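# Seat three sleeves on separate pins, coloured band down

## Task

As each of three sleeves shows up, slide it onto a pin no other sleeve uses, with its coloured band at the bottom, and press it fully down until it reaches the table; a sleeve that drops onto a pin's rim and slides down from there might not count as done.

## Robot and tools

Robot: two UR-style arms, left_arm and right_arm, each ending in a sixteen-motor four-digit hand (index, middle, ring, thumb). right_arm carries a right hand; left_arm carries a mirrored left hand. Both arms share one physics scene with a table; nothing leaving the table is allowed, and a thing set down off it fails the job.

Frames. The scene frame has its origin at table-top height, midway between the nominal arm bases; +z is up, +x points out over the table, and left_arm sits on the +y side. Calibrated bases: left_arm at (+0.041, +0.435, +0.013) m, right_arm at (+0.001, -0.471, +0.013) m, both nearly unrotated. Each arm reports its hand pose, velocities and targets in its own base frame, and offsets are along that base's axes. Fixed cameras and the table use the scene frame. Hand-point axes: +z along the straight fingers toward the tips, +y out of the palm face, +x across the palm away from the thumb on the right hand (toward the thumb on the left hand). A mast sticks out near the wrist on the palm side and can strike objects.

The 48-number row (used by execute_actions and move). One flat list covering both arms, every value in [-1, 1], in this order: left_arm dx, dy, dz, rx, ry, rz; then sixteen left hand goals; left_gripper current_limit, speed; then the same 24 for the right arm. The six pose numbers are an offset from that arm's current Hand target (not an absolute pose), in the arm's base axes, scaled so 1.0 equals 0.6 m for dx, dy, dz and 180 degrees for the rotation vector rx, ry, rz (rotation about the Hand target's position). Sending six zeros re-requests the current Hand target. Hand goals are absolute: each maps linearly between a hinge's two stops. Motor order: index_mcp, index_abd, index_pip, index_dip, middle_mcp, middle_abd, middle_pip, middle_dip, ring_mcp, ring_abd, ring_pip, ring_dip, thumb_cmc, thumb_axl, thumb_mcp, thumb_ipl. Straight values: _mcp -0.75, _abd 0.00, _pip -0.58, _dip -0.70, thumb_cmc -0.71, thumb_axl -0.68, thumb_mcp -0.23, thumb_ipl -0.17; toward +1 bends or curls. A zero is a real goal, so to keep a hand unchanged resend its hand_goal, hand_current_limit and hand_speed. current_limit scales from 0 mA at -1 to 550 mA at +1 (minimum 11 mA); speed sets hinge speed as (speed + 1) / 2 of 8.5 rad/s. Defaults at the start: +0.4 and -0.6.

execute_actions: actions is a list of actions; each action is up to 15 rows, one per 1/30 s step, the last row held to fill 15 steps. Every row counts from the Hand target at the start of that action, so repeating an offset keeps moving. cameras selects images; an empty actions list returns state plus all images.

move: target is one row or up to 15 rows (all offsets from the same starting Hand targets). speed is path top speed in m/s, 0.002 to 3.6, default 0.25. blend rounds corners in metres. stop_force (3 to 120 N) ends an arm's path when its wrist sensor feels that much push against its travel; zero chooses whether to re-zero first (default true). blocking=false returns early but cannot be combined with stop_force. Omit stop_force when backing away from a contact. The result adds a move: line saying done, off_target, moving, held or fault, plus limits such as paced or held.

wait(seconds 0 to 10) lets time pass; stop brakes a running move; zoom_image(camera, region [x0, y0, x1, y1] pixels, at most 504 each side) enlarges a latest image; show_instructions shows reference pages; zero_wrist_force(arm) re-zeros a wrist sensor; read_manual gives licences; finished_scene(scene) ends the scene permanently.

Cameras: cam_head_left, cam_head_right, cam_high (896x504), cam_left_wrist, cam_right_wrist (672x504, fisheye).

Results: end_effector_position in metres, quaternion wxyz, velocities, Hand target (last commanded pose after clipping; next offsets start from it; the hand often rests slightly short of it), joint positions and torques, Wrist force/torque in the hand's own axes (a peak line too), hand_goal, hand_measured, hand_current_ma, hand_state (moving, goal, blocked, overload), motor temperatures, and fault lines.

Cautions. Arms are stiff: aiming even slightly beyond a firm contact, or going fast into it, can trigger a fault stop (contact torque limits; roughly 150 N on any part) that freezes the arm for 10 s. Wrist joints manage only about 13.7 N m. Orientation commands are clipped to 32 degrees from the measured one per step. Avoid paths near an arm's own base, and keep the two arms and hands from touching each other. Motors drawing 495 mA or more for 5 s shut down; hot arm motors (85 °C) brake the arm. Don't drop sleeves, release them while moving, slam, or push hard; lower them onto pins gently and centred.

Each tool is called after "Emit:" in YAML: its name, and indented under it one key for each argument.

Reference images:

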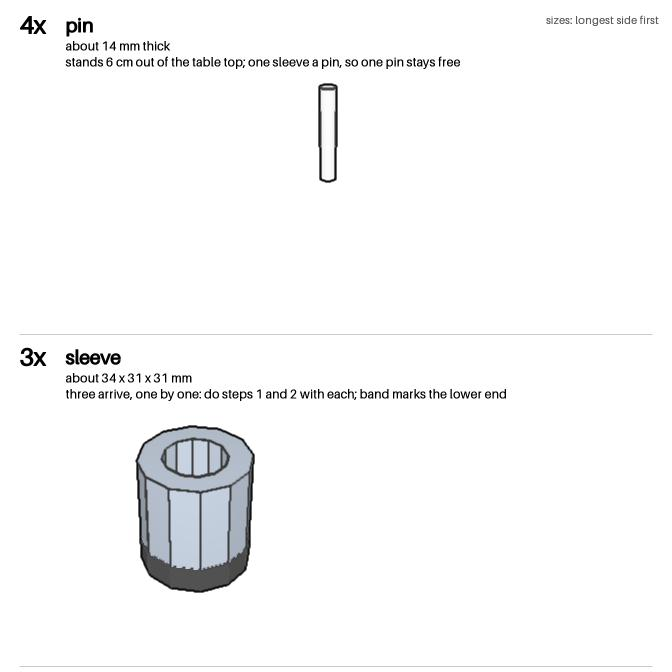

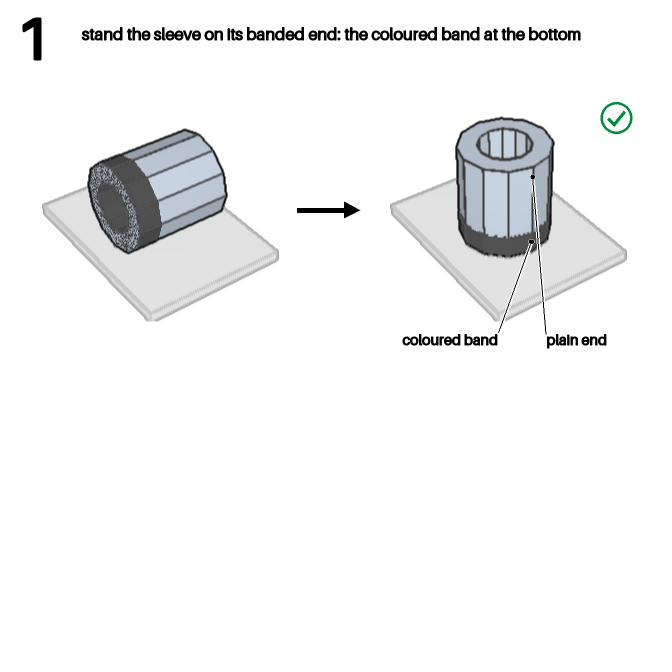

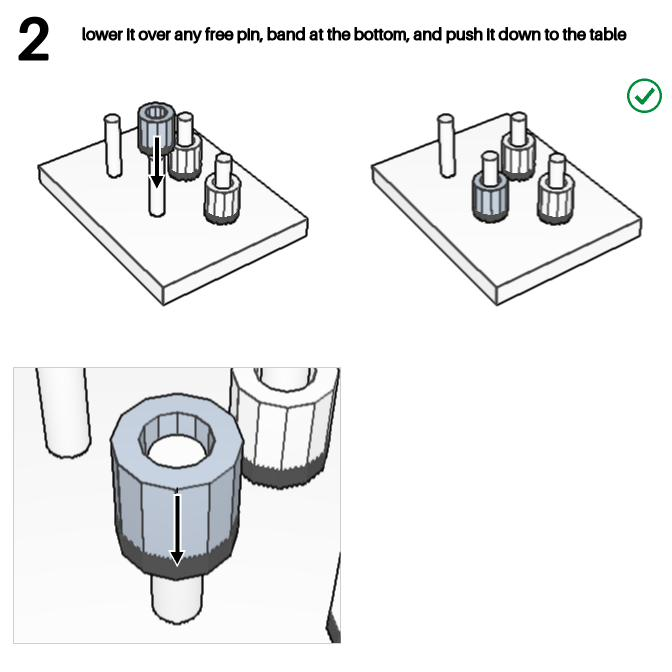

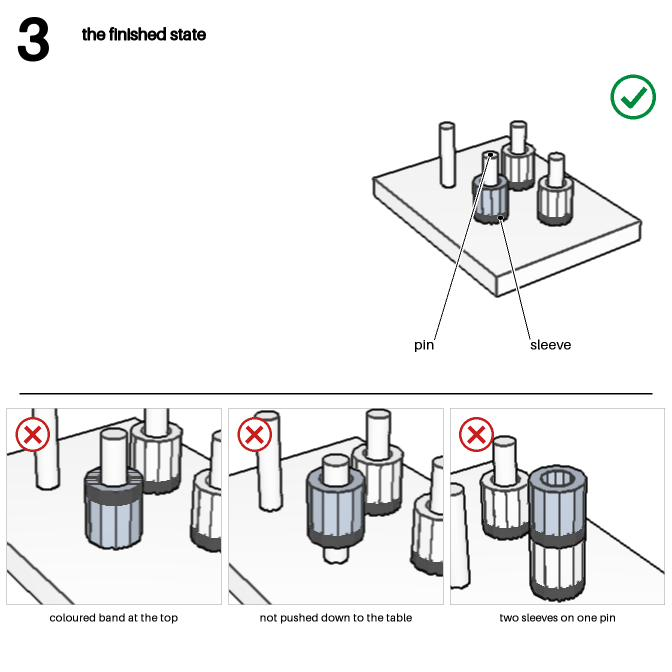

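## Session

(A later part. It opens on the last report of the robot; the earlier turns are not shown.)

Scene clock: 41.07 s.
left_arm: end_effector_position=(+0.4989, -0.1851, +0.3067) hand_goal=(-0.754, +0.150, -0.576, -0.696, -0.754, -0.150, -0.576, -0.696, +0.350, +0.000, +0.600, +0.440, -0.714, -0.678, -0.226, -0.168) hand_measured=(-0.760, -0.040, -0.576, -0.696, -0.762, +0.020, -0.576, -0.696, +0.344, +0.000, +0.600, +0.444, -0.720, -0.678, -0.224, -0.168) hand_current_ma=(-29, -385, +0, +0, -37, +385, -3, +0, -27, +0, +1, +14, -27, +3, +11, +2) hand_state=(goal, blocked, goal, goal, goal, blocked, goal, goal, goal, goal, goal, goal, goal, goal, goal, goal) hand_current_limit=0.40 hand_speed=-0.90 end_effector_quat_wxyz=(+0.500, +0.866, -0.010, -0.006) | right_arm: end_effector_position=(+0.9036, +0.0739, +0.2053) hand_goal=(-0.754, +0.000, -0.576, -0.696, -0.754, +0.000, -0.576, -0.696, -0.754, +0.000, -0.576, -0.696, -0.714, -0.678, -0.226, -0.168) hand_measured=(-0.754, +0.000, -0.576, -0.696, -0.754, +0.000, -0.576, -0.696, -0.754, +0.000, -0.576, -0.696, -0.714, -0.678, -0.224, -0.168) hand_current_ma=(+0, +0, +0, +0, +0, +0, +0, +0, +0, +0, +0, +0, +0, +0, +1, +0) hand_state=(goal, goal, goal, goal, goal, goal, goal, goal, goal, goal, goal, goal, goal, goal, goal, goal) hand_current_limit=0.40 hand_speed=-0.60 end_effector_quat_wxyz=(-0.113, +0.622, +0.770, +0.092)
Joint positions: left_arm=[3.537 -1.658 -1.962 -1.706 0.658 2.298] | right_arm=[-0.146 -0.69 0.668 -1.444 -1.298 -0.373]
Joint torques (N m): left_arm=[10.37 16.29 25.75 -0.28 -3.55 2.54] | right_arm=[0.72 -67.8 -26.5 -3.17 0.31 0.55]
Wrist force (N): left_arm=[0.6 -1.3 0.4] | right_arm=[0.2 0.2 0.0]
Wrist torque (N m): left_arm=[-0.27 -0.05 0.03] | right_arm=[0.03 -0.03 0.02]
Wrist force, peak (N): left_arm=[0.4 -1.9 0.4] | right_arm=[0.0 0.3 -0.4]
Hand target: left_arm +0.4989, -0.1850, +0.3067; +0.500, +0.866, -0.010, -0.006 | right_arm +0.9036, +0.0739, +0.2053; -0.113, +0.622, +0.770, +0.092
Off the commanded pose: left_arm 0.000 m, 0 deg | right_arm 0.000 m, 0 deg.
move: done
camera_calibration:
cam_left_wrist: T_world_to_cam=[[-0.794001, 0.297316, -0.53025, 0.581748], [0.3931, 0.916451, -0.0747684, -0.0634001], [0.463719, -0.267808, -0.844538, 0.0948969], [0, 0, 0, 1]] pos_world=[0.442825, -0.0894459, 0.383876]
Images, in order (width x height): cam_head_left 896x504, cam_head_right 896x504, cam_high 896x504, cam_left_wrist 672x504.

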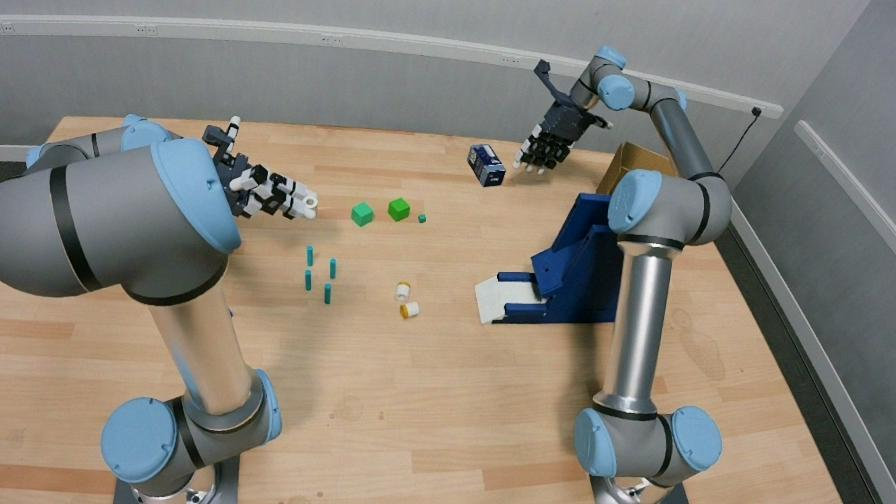

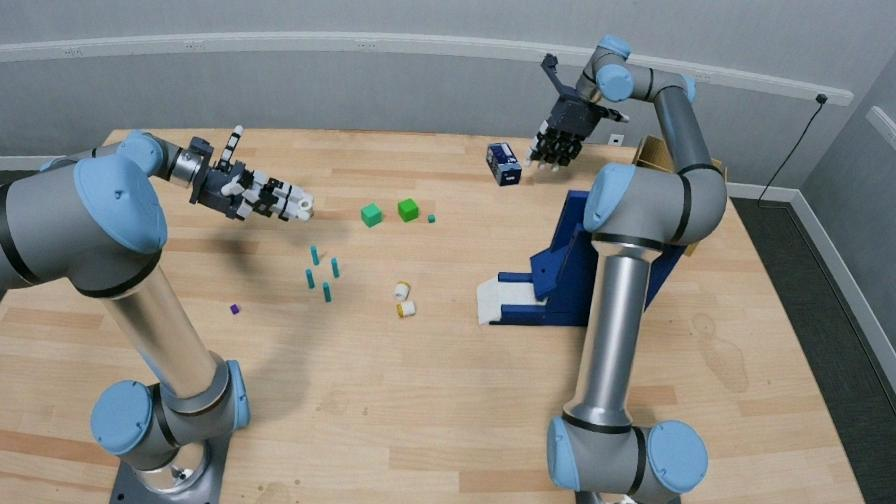

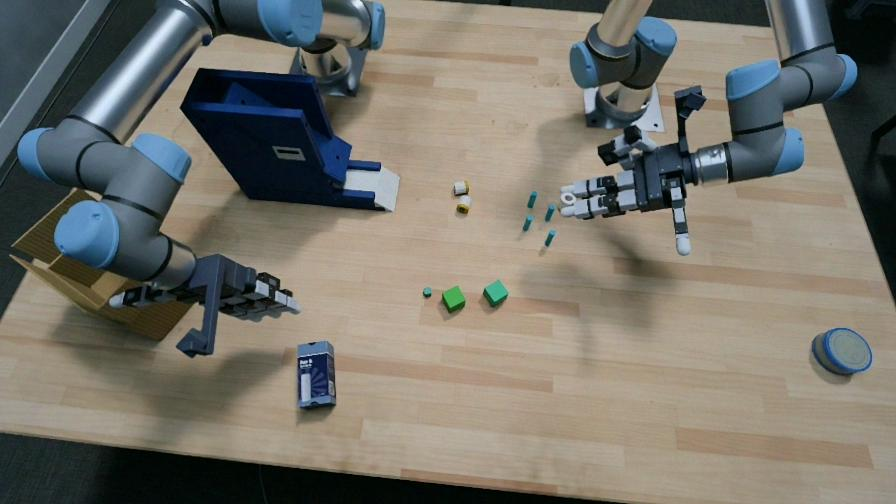

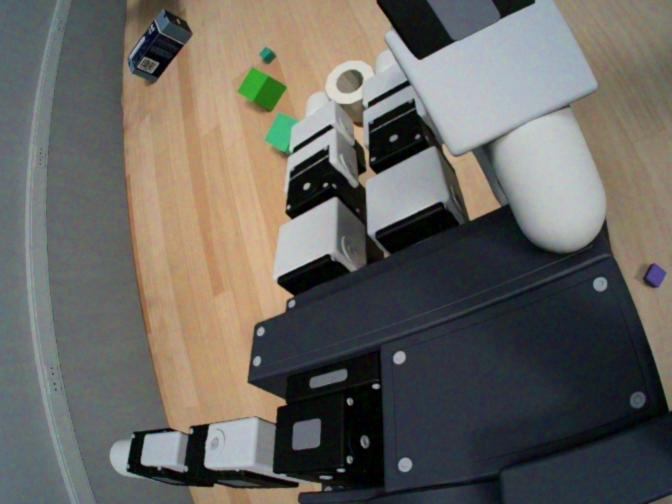

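Emit:
move:
  target: [0.0023,0.0057,-0.1667,0,0,0,-0.754,0.15,-0.576,-0.696,-0.754,-0.15,-0.576,-0.696,0.35,0,0.6,0.44,-0.714,-0.678,-0.226,-0.168,0.4,-0.9,0,0,0,0,0,0,-0.754,0,-0.576,-0.696,-0.754,0,-0.576,-0.696,-0.754,0,-0.576,-0.696,-0.714,-0.678,-0.226,-0.168,0.4,-0.6]
  speed: 0.2
  cameras: ["cam_head_left", "cam_head_right", "cam_high", "cam_left_wrist"]

Emit:
zoom_image:
  camera: "cam_high"
  region: [510, 180, 600, 260]

Emit:
zoom_image:
  camera: "cam_head_right"
  region: [270, 210, 360, 300]

Emit:
zoom_image:
  camera: "cam_head_left"
  region: [270, 210, 360, 300]

Emit:
zoom_image:
  camera: "cam_left_wrist"
  region: [260, 40, 440, 160]

Scene clock: 45.60 s.
left_arm: end_effector_position=(+0.5003, -0.1816, +0.2067) hand_goal=(-0.754, +0.150, -0.576, -0.696, -0.754, -0.150, -0.576, -0.696, +0.350, +0.000, +0.600, +0.440, -0.714, -0.678, -0.226, -0.168) hand_measured=(-0.762, -0.040, -0.576, -0.696, -0.762, +0.020, -0.576, -0.696, +0.344, +0.000, +0.600, +0.444, -0.720, -0.678, -0.224, -0.168) hand_current_ma=(-34, -385, -1, +0, -42, +385, -3, +0, -27, +0, +1, +14, -31, +3, +11, +2) hand_state=(goal, blocked, goal, goal, goal, blocked, goal, goal, goal, goal, goal, goal, goal, goal, goal, goal) hand_current_limit=0.40 hand_speed=-0.90 end_effector_quat_wxyz=(+0.500, +0.866, -0.010, -0.006) | right_arm: end_effector_position=(+0.9036, +0.0739, +0.2053) hand_goal=(-0.754, +0.000, -0.576, -0.696, -0.754, +0.000, -0.576, -0.696, -0.754, +0.000, -0.576, -0.696, -0.714, -0.678, -0.226, -0.168) hand_measured=(-0.754, +0.000, -0.576, -0.696, -0.754, +0.000, -0.576, -0.696, -0.754, +0.000, -0.576, -0.696, -0.714, -0.678, -0.224, -0.168) hand_current_ma=(+0, +0, +0, +0, +0, +0, +0, +0, +0, +0, +0, +0, +0, +0, +1, +0) hand_state=(goal, goal, goal, goal, goal, goal, goal, goal, goal, goal, goal, goal, goal, goal, goal, goal) hand_current_limit=0.40 hand_speed=-0.60 end_effector_quat_wxyz=(-0.113, +0.622, +0.770, +0.092)
Joint positions: left_arm=[3.543 -1.813 -2.085 -1.434 0.662 2.306] | right_arm=[-0.146 -0.69 0.668 -1.444 -1.298 -0.373]
Joint torques (N m): left_arm=[-9.7 18.84 7.31 3.47 -3.48 -2.59] | right_arm=[1.14 -68.09 -27.1 -3.23 0.3 0.4]
Wrist force (N): left_arm=[0.6 -1.8 0.4] | right_arm=[-0.1 -0.1 0.3]
Wrist torque (N m): left_arm=[-0.33 -0.05 0.16] | right_arm=[-0.04 0.01 -0.01]
Wrist force, peak (N): left_arm=[0.9 -2.6 1.0] | right_arm=[0.2 0.1 0.5]
Hand target: left_arm +0.5003, -0.1816, +0.2067; +0.500, +0.866, -0.010, -0.006 | right_arm +0.9036, +0.0739, +0.2053; -0.113, +0.622, +0.770, +0.092
Off the commanded pose: left_arm 0.000 m, 0 deg | right_arm 0.000 m, 0 deg.
move: done
camera_calibration:
cam_left_wrist: T_world_to_cam=[[-0.793988, 0.297307, -0.530276, 0.528794], [0.393141, 0.916427, -0.0748464, -0.0746327], [0.463707, -0.2679, -0.844515, 0.010722], [0, 0, 0, 1]] pos_world=[0.444225, -0.0859463, 0.283876]
Images, in order (width x height): cam_head_left 896x504, cam_head_right 896x504, cam_high 896x504, cam_left_wrist 672x504.

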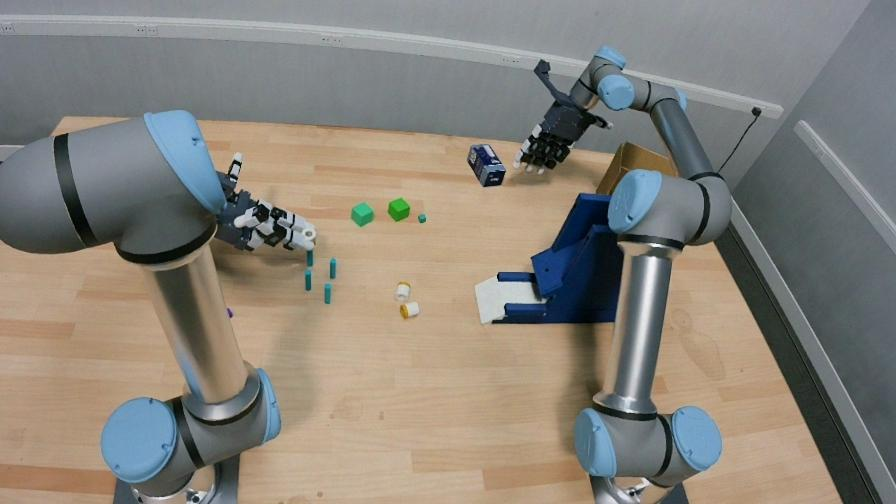

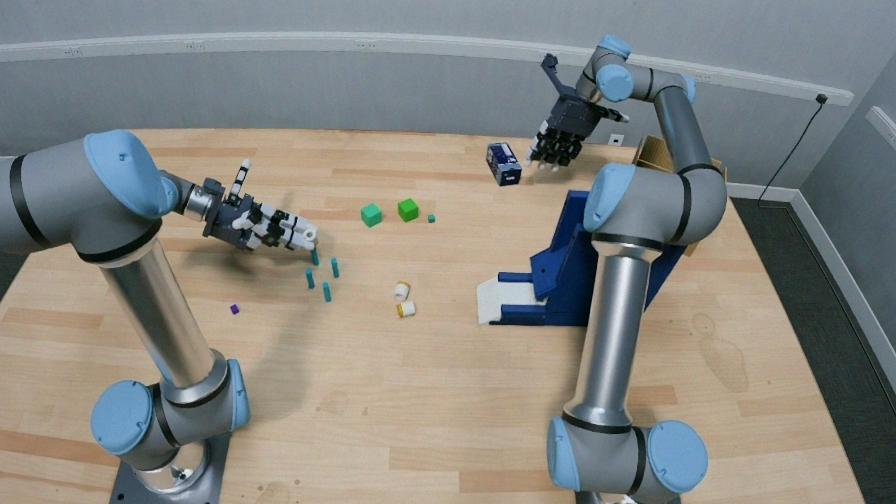

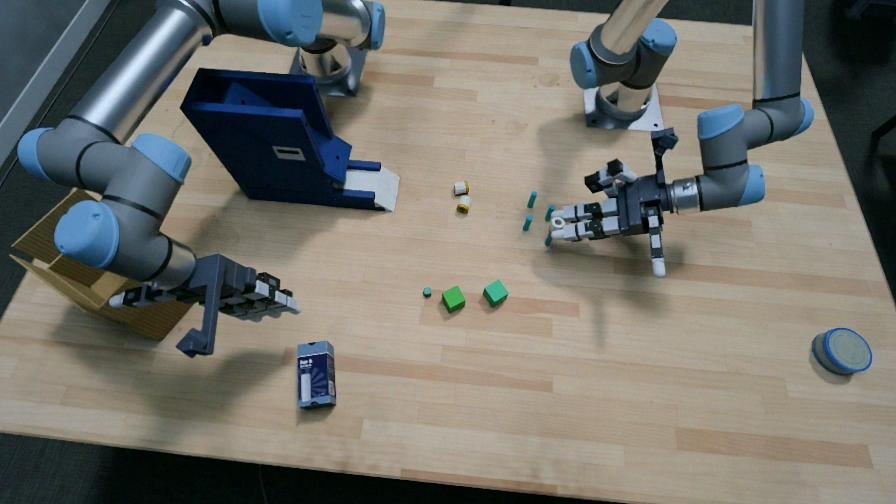

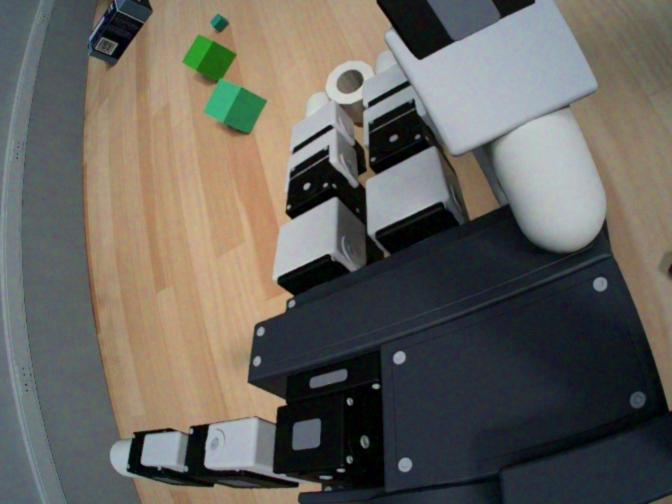

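Scaled by 5.600 from the camera's 896x504 image, which has a finer 1280x720 frame.

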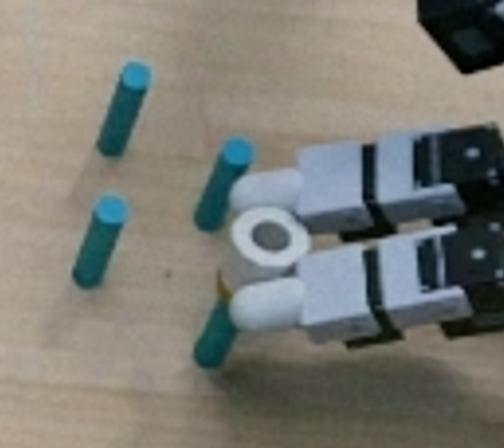

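Scaled by 5.600 from the camera's 896x504 image, which has a finer 1280x720 frame.

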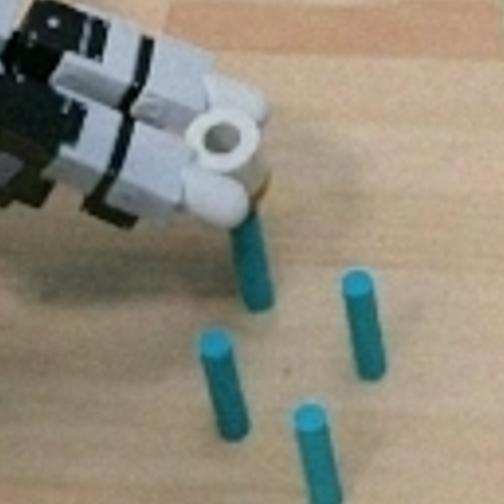

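Scaled by 5.600 from the camera's 896x504 image, which has a finer 1280x720 frame.

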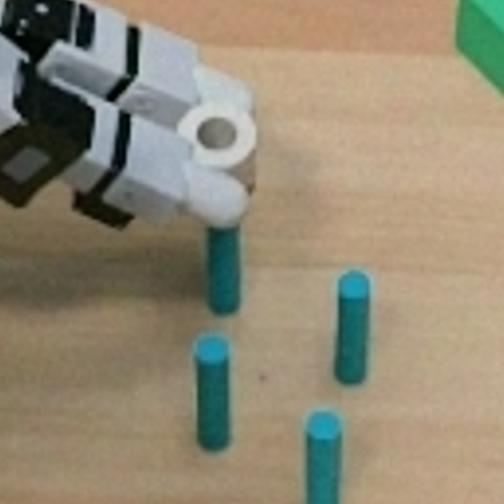

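Scaled by 2.800 from the camera's 672x504 image, which has a finer 960x720 frame.

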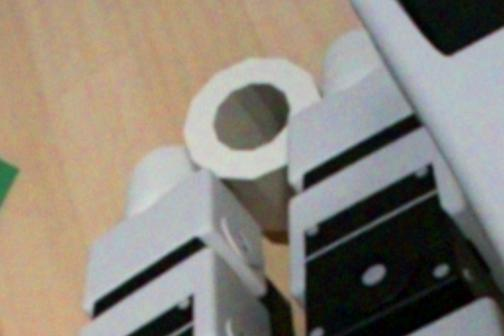

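Emit:
move:
  target:
    - [0.0024,-0.0031,-0.0117,0,0,0,-0.754,0.15,-0.576,-0.696,-0.754,-0.15,-0.576,-0.696,0.35,0,0.6,0.44,-0.714,-0.678,-0.226,-0.168,0.4,-0.9,0,0,0,0,0,0,-0.754,0,-0.576,-0.696,-0.754,0,-0.576,-0.696,-0.754,0,-0.576,-0.696,-0.714,-0.678,-0.226,-0.168,0.4,-0.6]
    - [0.0024,-0.0031,-0.0417,0,0,0,-0.754,0.15,-0.576,-0.696,-0.754,-0.15,-0.576,-0.696,0.35,0,0.6,0.44,-0.714,-0.678,-0.226,-0.168,0.4,-0.9,0,0,0,0,0,0,-0.754,0,-0.576,-0.696,-0.754,0,-0.576,-0.696,-0.754,0,-0.576,-0.696,-0.714,-0.678,-0.226,-0.168,0.4,-0.6]
  speed: [0.05, 0.025]
  stop_force: 4
  cameras: ["cam_head_left", "cam_head_right", "cam_high", "cam_left_wrist"]

Emit:
zoom_image:
  camera: "cam_high"
  region: [510, 180, 600, 260]

Emit:
zoom_image:
  camera: "cam_head_right"
  region: [270, 210, 360, 300]

Emit:
zoom_image:
  camera: "cam_head_left"
  region: [270, 210, 360, 300]

Emit:
zoom_image:
  camera: "cam_left_wrist"
  region: [260, 40, 440, 160]

Scene clock: 50.13 s.
left_arm: end_effector_position=(+0.5017, -0.1835, +0.1817) hand_goal=(-0.754, +0.150, -0.576, -0.696, -0.754, -0.150, -0.576, -0.696, +0.350, +0.000, +0.600, +0.440, -0.714, -0.678, -0.226, -0.168) hand_measured=(-0.760, -0.040, -0.574, -0.694, -0.754, +0.008, -0.572, -0.692, +0.344, +0.000, +0.600, +0.444, -0.720, -0.678, -0.224, -0.168) hand_current_ma=(-25, -385, +4, +12, +2, +385, +19, +16, -27, +0, +1, +14, -31, +3, +11, +2) hand_state=(goal, blocked, goal, goal, goal, blocked, goal, goal, goal, goal, goal, goal, goal, goal, goal, goal) hand_current_limit=0.40 hand_speed=-0.90 end_effector_quat_wxyz=(+0.500, +0.866, -0.010, -0.006) | right_arm: end_effector_position=(+0.9036, +0.0739, +0.2053) hand_goal=(-0.754, +0.000, -0.576, -0.696, -0.754, +0.000, -0.576, -0.696, -0.754, +0.000, -0.576, -0.696, -0.714, -0.678, -0.226, -0.168) hand_measured=(-0.754, +0.000, -0.576, -0.696, -0.754, +0.000, -0.576, -0.696, -0.754, +0.000, -0.576, -0.696, -0.714, -0.678, -0.224, -0.168) hand_current_ma=(+0, +0, +0, +0, +0, +0, +0, +0, +0, +0, +0, +0, +0, +0, +1, +0) hand_state=(goal, goal, goal, goal, goal, goal, goal, goal, goal, goal, goal, goal, goal, goal, goal, goal) hand_current_limit=0.40 hand_speed=-0.60 end_effector_quat_wxyz=(-0.113, +0.622, +0.770, +0.092)
Joint positions: left_arm=[3.538 -1.864 -2.105 -1.357 0.659 2.299] | right_arm=[-0.146 -0.69 0.668 -1.444 -1.298 -0.373]
Joint torques (N m): left_arm=[-8.94 20.28 6.96 3.5 -2.58 -2.75] | right_arm=[0.81 -69.24 -27.34 -3.36 0.32 0.42]
Wrist force (N): left_arm=[0.2 -1.4 0.4] | right_arm=[0.0 0.0 -0.1]
Wrist torque (N m): left_arm=[-0.37 -0.12 0.12] | right_arm=[0.00 0.00 0.00]
Wrist force, peak (N): left_arm=[0.9 1.0 -2.5] | right_arm=[0.3 0.0 0.4]
Hand target: left_arm +0.5018, -0.1835, +0.1817; +0.500, +0.866, -0.010, -0.006 | right_arm +0.9036, +0.0739, +0.2053; -0.113, +0.622, +0.770, +0.092
Off the commanded pose: left_arm 0.000 m, 0 deg | right_arm 0.000 m, 0 deg.
move: done
camera_calibration:
cam_left_wrist: T_world_to_cam=[[-0.794025, 0.297328, -0.530208, 0.517161], [0.393159, 0.916416, -0.0748799, -0.0753208], [0.463627, -0.267913, -0.844555, -0.0115893], [0, 0, 0, 1]] pos_world=[0.445625, -0.0878464, 0.258775]
Images, in order (width x height): cam_head_left 896x504, cam_head_right 896x504, cam_high 896x504, cam_left_wrist 672x504.

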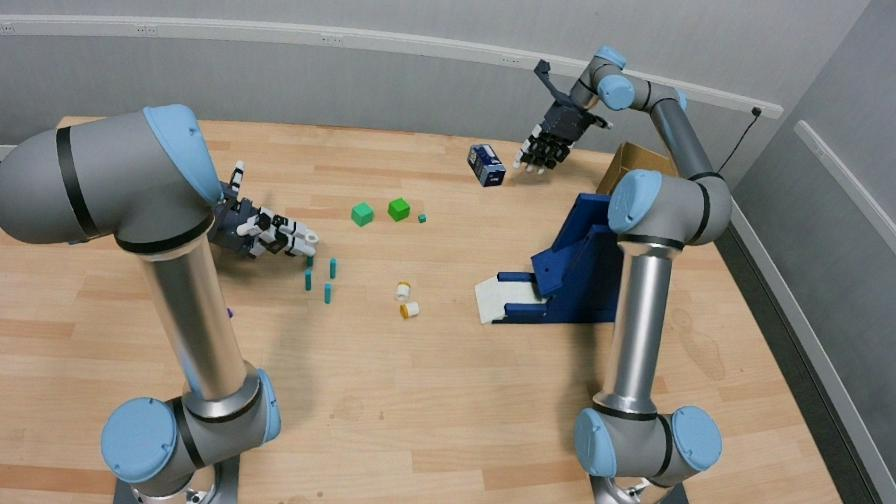

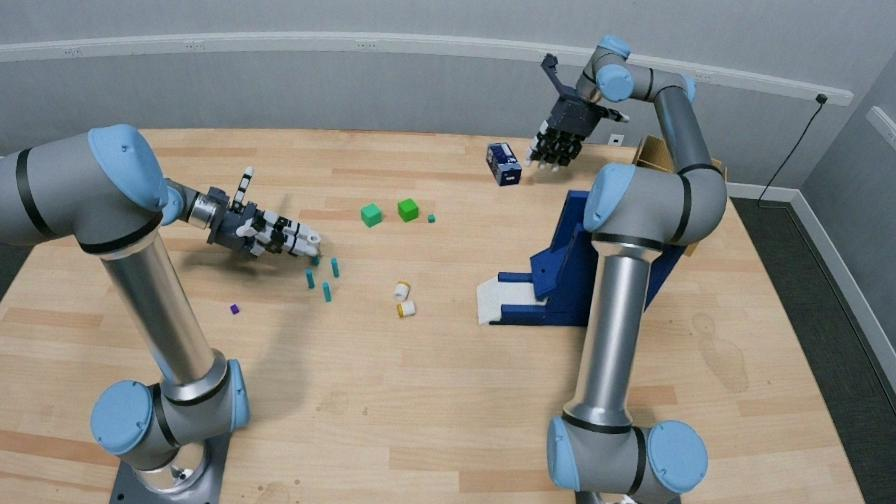

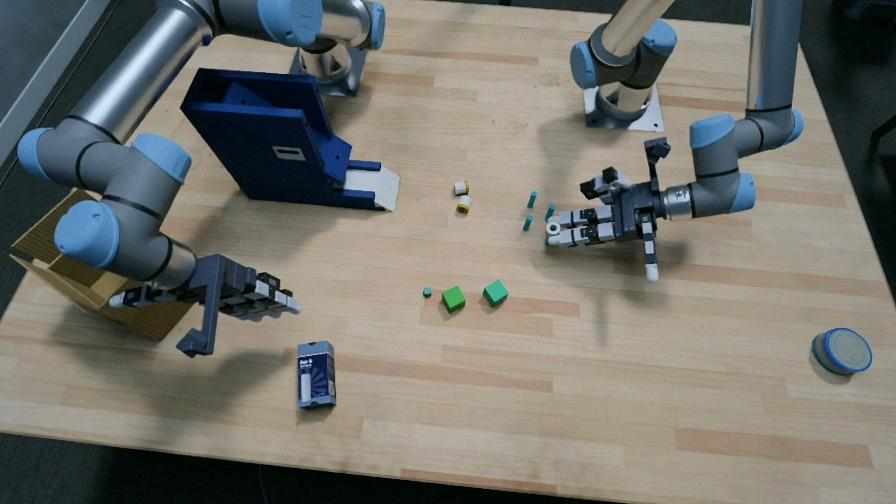

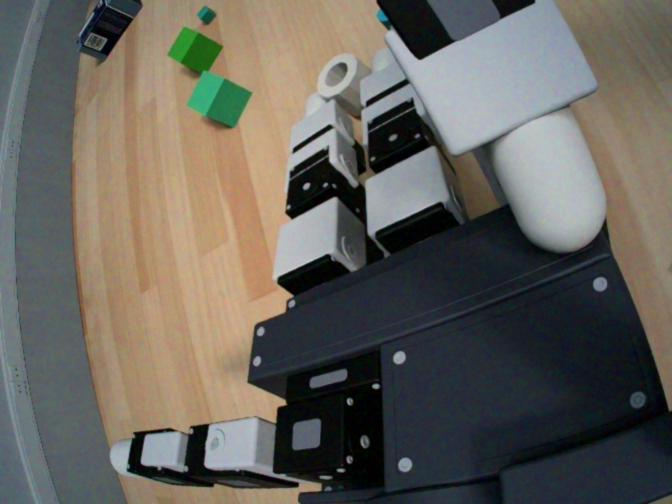

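Scaled by 5.600 from the camera's 896x504 image, which has a finer 1280x720 frame.

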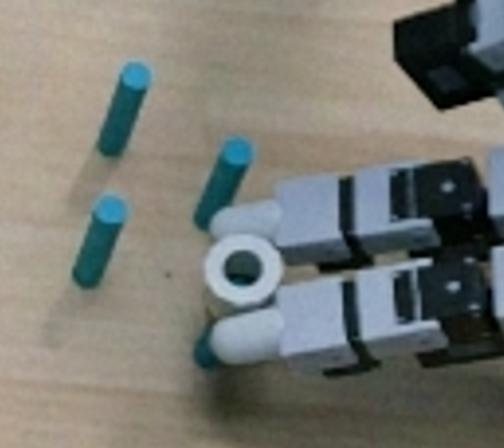

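Scaled by 5.600 from the camera's 896x504 image, which has a finer 1280x720 frame.

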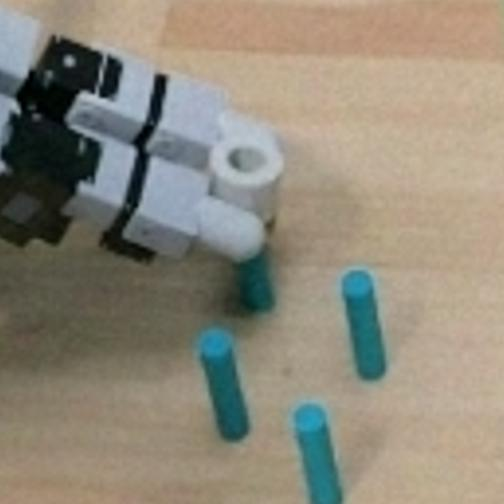

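Scaled by 5.600 from the camera's 896x504 image, which has a finer 1280x720 frame.

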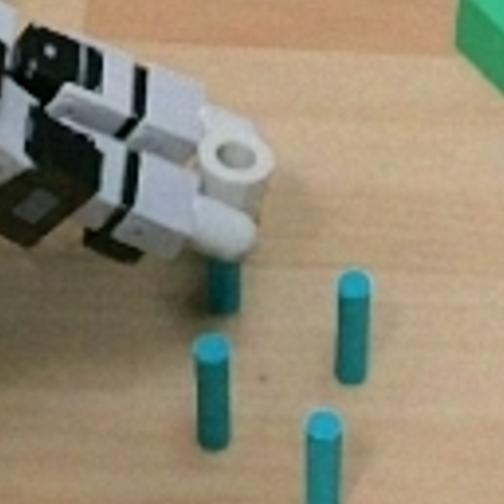

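Scaled by 2.800 from the camera's 672x504 image, which has a finer 960x720 frame.

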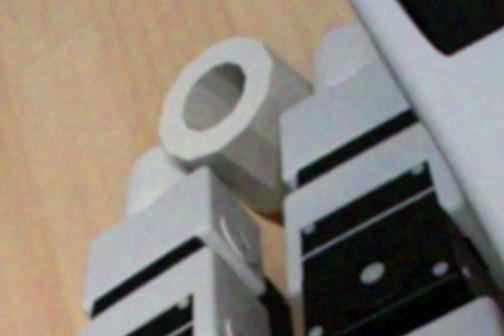

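Emit:
zoom_image:
  camera: "cam_high"
  region: [540, 215, 570, 245]

Emit:
zoom_image:
  camera: "cam_left_wrist"
  region: [300, 40, 400, 130]

Emit:
zoom_image:
  camera: "cam_head_right"
  region: [295, 225, 335, 265]

Emit:
zoom_image:
  camera: "cam_head_left"
  region: [295, 225, 335, 265]

Scaled by 16.800 from the camera's 896x504 image, which has a finer 1280x720 frame.

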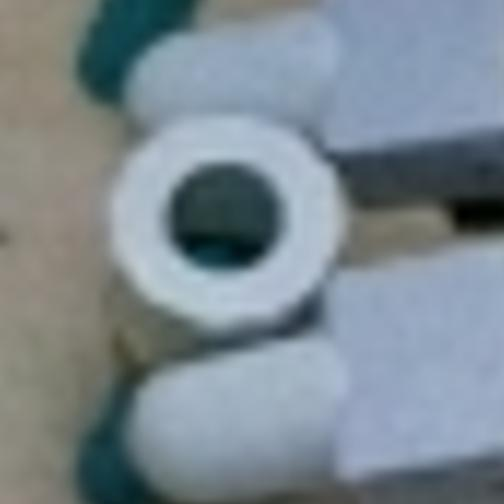

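Scaled by 5.040 from the camera's 672x504 image, which has a finer 960x720 frame.

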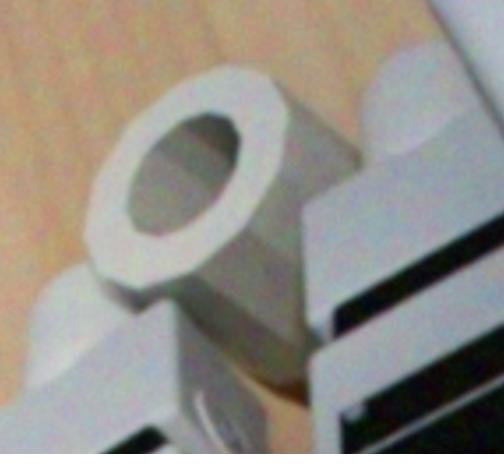

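Scaled by 12.600 from the camera's 896x504 image, which has a finer 1280x720 frame.

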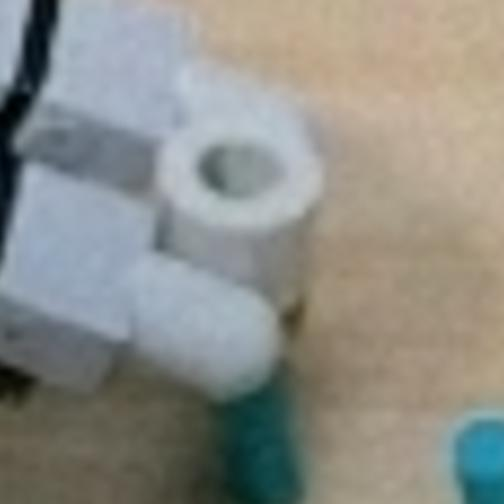

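Scaled by 12.600 from the camera's 896x504 image, which has a finer 1280x720 frame.

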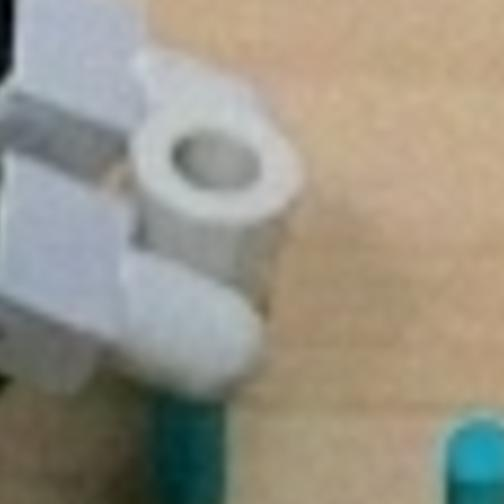

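Emit:
move:
  target: [-0.0024,0.0031,0.0333,0,0,0,-0.754,0.15,-0.576,-0.696,-0.754,-0.15,-0.576,-0.696,0.35,0,0.6,0.44,-0.714,-0.678,-0.226,-0.168,0.4,-0.9,0,0,0,0,0,0,-0.754,0,-0.576,-0.696,-0.754,0,-0.576,-0.696,-0.754,0,-0.576,-0.696,-0.714,-0.678,-0.226,-0.168,0.4,-0.6]
  speed: 0.05
  cameras: ["cam_head_left", "cam_head_right", "cam_high", "cam_left_wrist"]

Emit:
zoom_image:
  camera: "cam_high"
  region: [535, 205, 575, 245]

Emit:
zoom_image:
  camera: "cam_left_wrist"
  region: [300, 40, 400, 130]

Emit:
zoom_image:
  camera: "cam_head_right"
  region: [295, 225, 335, 265]

Emit:
zoom_image:
  camera: "cam_head_left"
  region: [295, 225, 335, 265]

Scene clock: 54.03 s.
left_arm: end_effector_position=(+0.5003, -0.1816, +0.2016) hand_goal=(-0.754, +0.150, -0.576, -0.696, -0.754, -0.150, -0.576, -0.696, +0.350, +0.000, +0.600, +0.440, -0.714, -0.678, -0.226, -0.168) hand_measured=(-0.762, -0.040, -0.576, -0.694, -0.764, +0.008, -0.578, -0.694, +0.344, +0.000, +0.600, +0.444, -0.720, -0.678, -0.224, -0.168) hand_current_ma=(-34, -385, +1, +12, -49, +385, -8, +5, -27, +0, +1, +14, -31, +3, +11, +2) hand_state=(goal, blocked, goal, goal, goal, blocked, goal, goal, goal, goal, goal, goal, goal, goal, goal, goal) hand_current_limit=0.40 hand_speed=-0.90 end_effector_quat_wxyz=(+0.500, +0.866, -0.010, -0.006) | right_arm: end_effector_position=(+0.9036, +0.0739, +0.2053) hand_goal=(-0.754, +0.000, -0.576, -0.696, -0.754, +0.000, -0.576, -0.696, -0.754, +0.000, -0.576, -0.696, -0.714, -0.678, -0.226, -0.168) hand_measured=(-0.754, +0.000, -0.576, -0.696, -0.754, +0.000, -0.576, -0.696, -0.754, +0.000, -0.576, -0.696, -0.714, -0.678, -0.224, -0.168) hand_current_ma=(+0, +0, +0, +0, +0, +0, +0, +0, +0, +0, +0, +0, +0, +0, +1, +0) hand_state=(goal, goal, goal, goal, goal, goal, goal, goal, goal, goal, goal, goal, goal, goal, goal, goal) hand_current_limit=0.40 hand_speed=-0.60 end_effector_quat_wxyz=(-0.113, +0.622, +0.770, +0.092)
Joint positions: left_arm=[3.543 -1.823 -2.09 -1.419 0.662 2.305] | right_arm=[-0.146 -0.69 0.668 -1.444 -1.298 -0.373]
Joint torques (N m): left_arm=[9.8 31.77 22.17 -0.36 0.47 2.49] | right_arm=[0.56 -69.72 -28.13 -3.29 0.19 0.47]
Wrist force (N): left_arm=[0.7 -1.9 0.1] | right_arm=[0.0 0.0 -0.1]
Wrist torque (N m): left_arm=[-0.32 -0.07 0.06] | right_arm=[0.01 0.01 0.00]
Wrist force, peak (N): left_arm=[-0.2 -2.1 0.9] | right_arm=[0.1 0.3 0.4]
Hand target: left_arm +0.5003, -0.1816, +0.2017; +0.500, +0.866, -0.010, -0.006 | right_arm +0.9036, +0.0739, +0.2053; -0.113, +0.622, +0.770, +0.092
Off the commanded pose: left_arm 0.000 m, 0 deg | right_arm 0.000 m, 0 deg.
move: done
camera_calibration:
cam_left_wrist: T_world_to_cam=[[-0.794025, 0.297328, -0.530208, 0.526119], [0.393159, 0.916416, -0.0748799, -0.0749223], [0.463627, -0.267913, -0.844555, 0.00643308], [0, 0, 0, 1]] pos_world=[0.444225, -0.0860464, 0.278775]
Images, in order (width x height): cam_head_left 896x504, cam_head_right 896x504, cam_high 896x504, cam_left_wrist 672x504.

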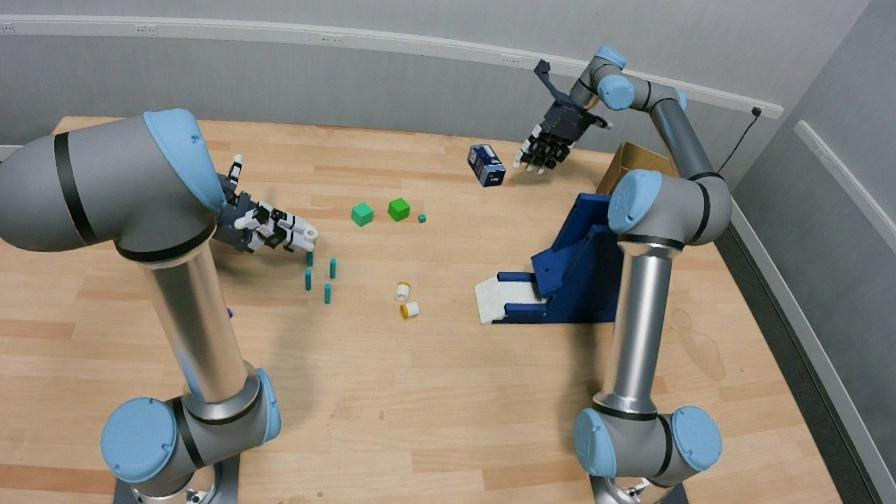

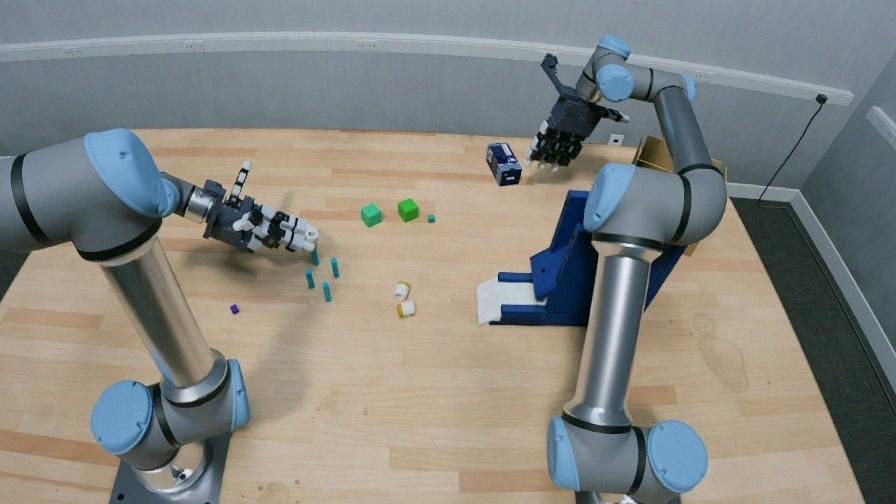

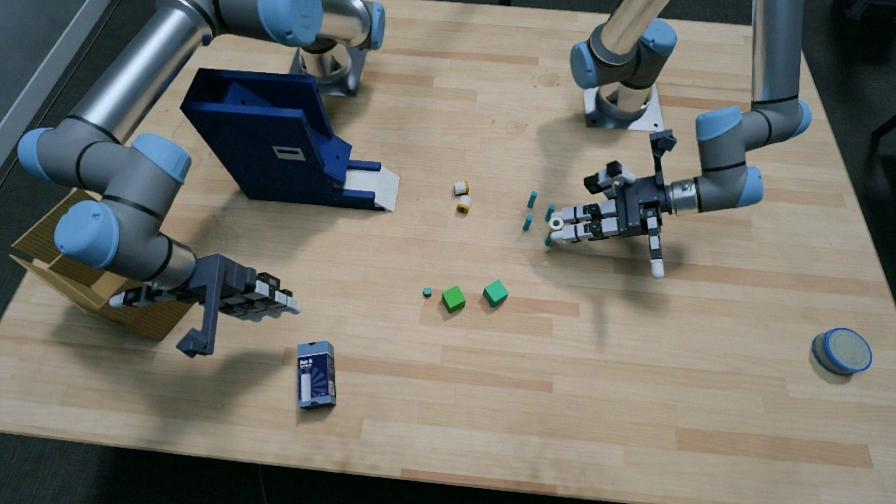

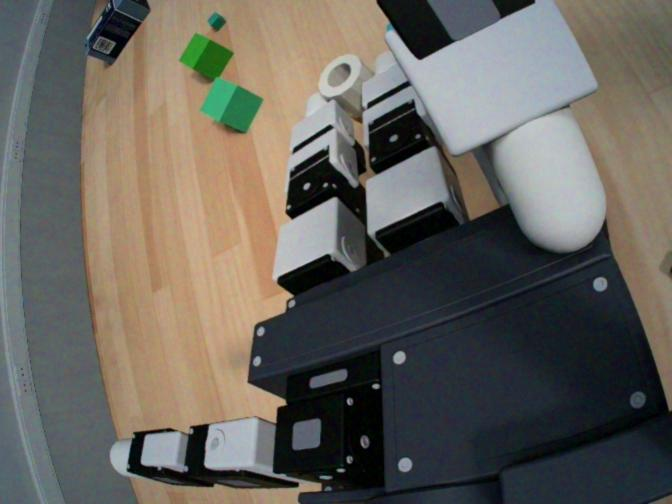

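Scaled by 12.600 from the camera's 896x504 image, which has a finer 1280x720 frame.

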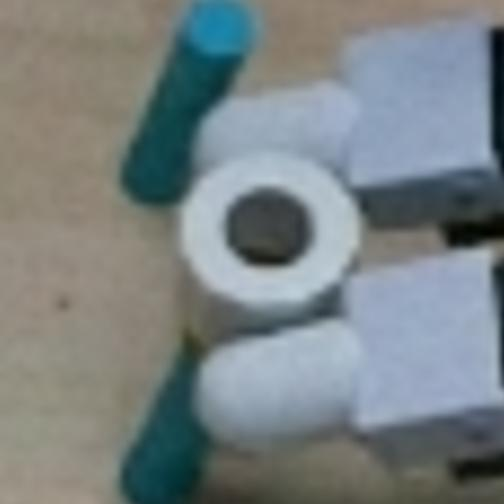

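Scaled by 5.040 from the camera's 672x504 image, which has a finer 960x720 frame.

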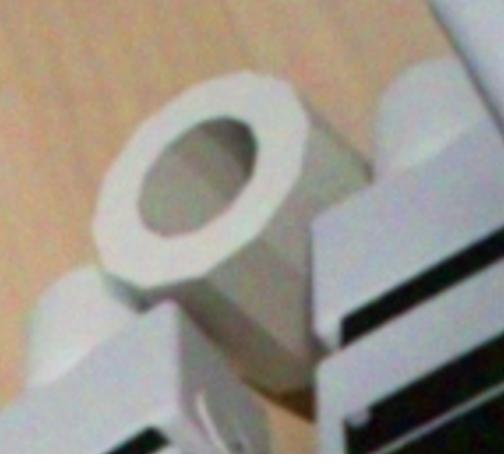

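Scaled by 12.600 from the camera's 896x504 image, which has a finer 1280x720 frame.

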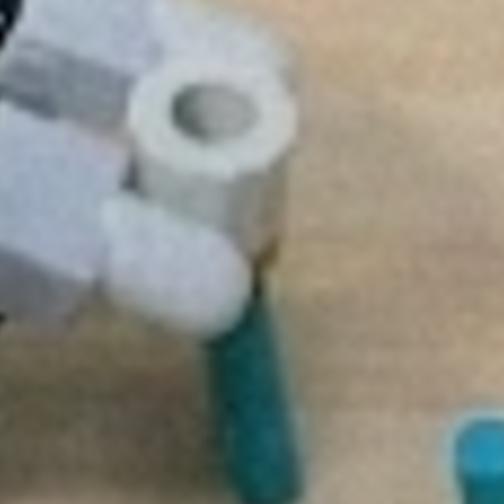

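Scaled by 12.600 from the camera's 896x504 image, which has a finer 1280x720 frame.

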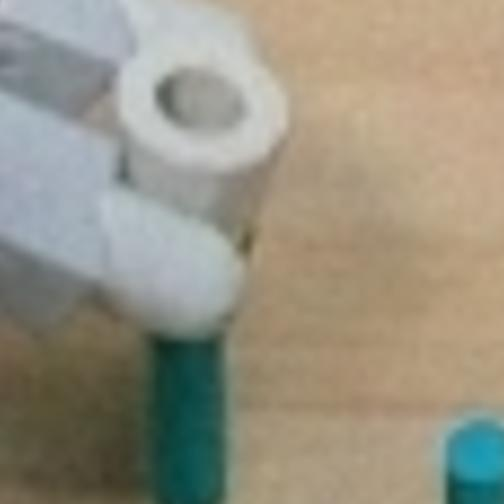

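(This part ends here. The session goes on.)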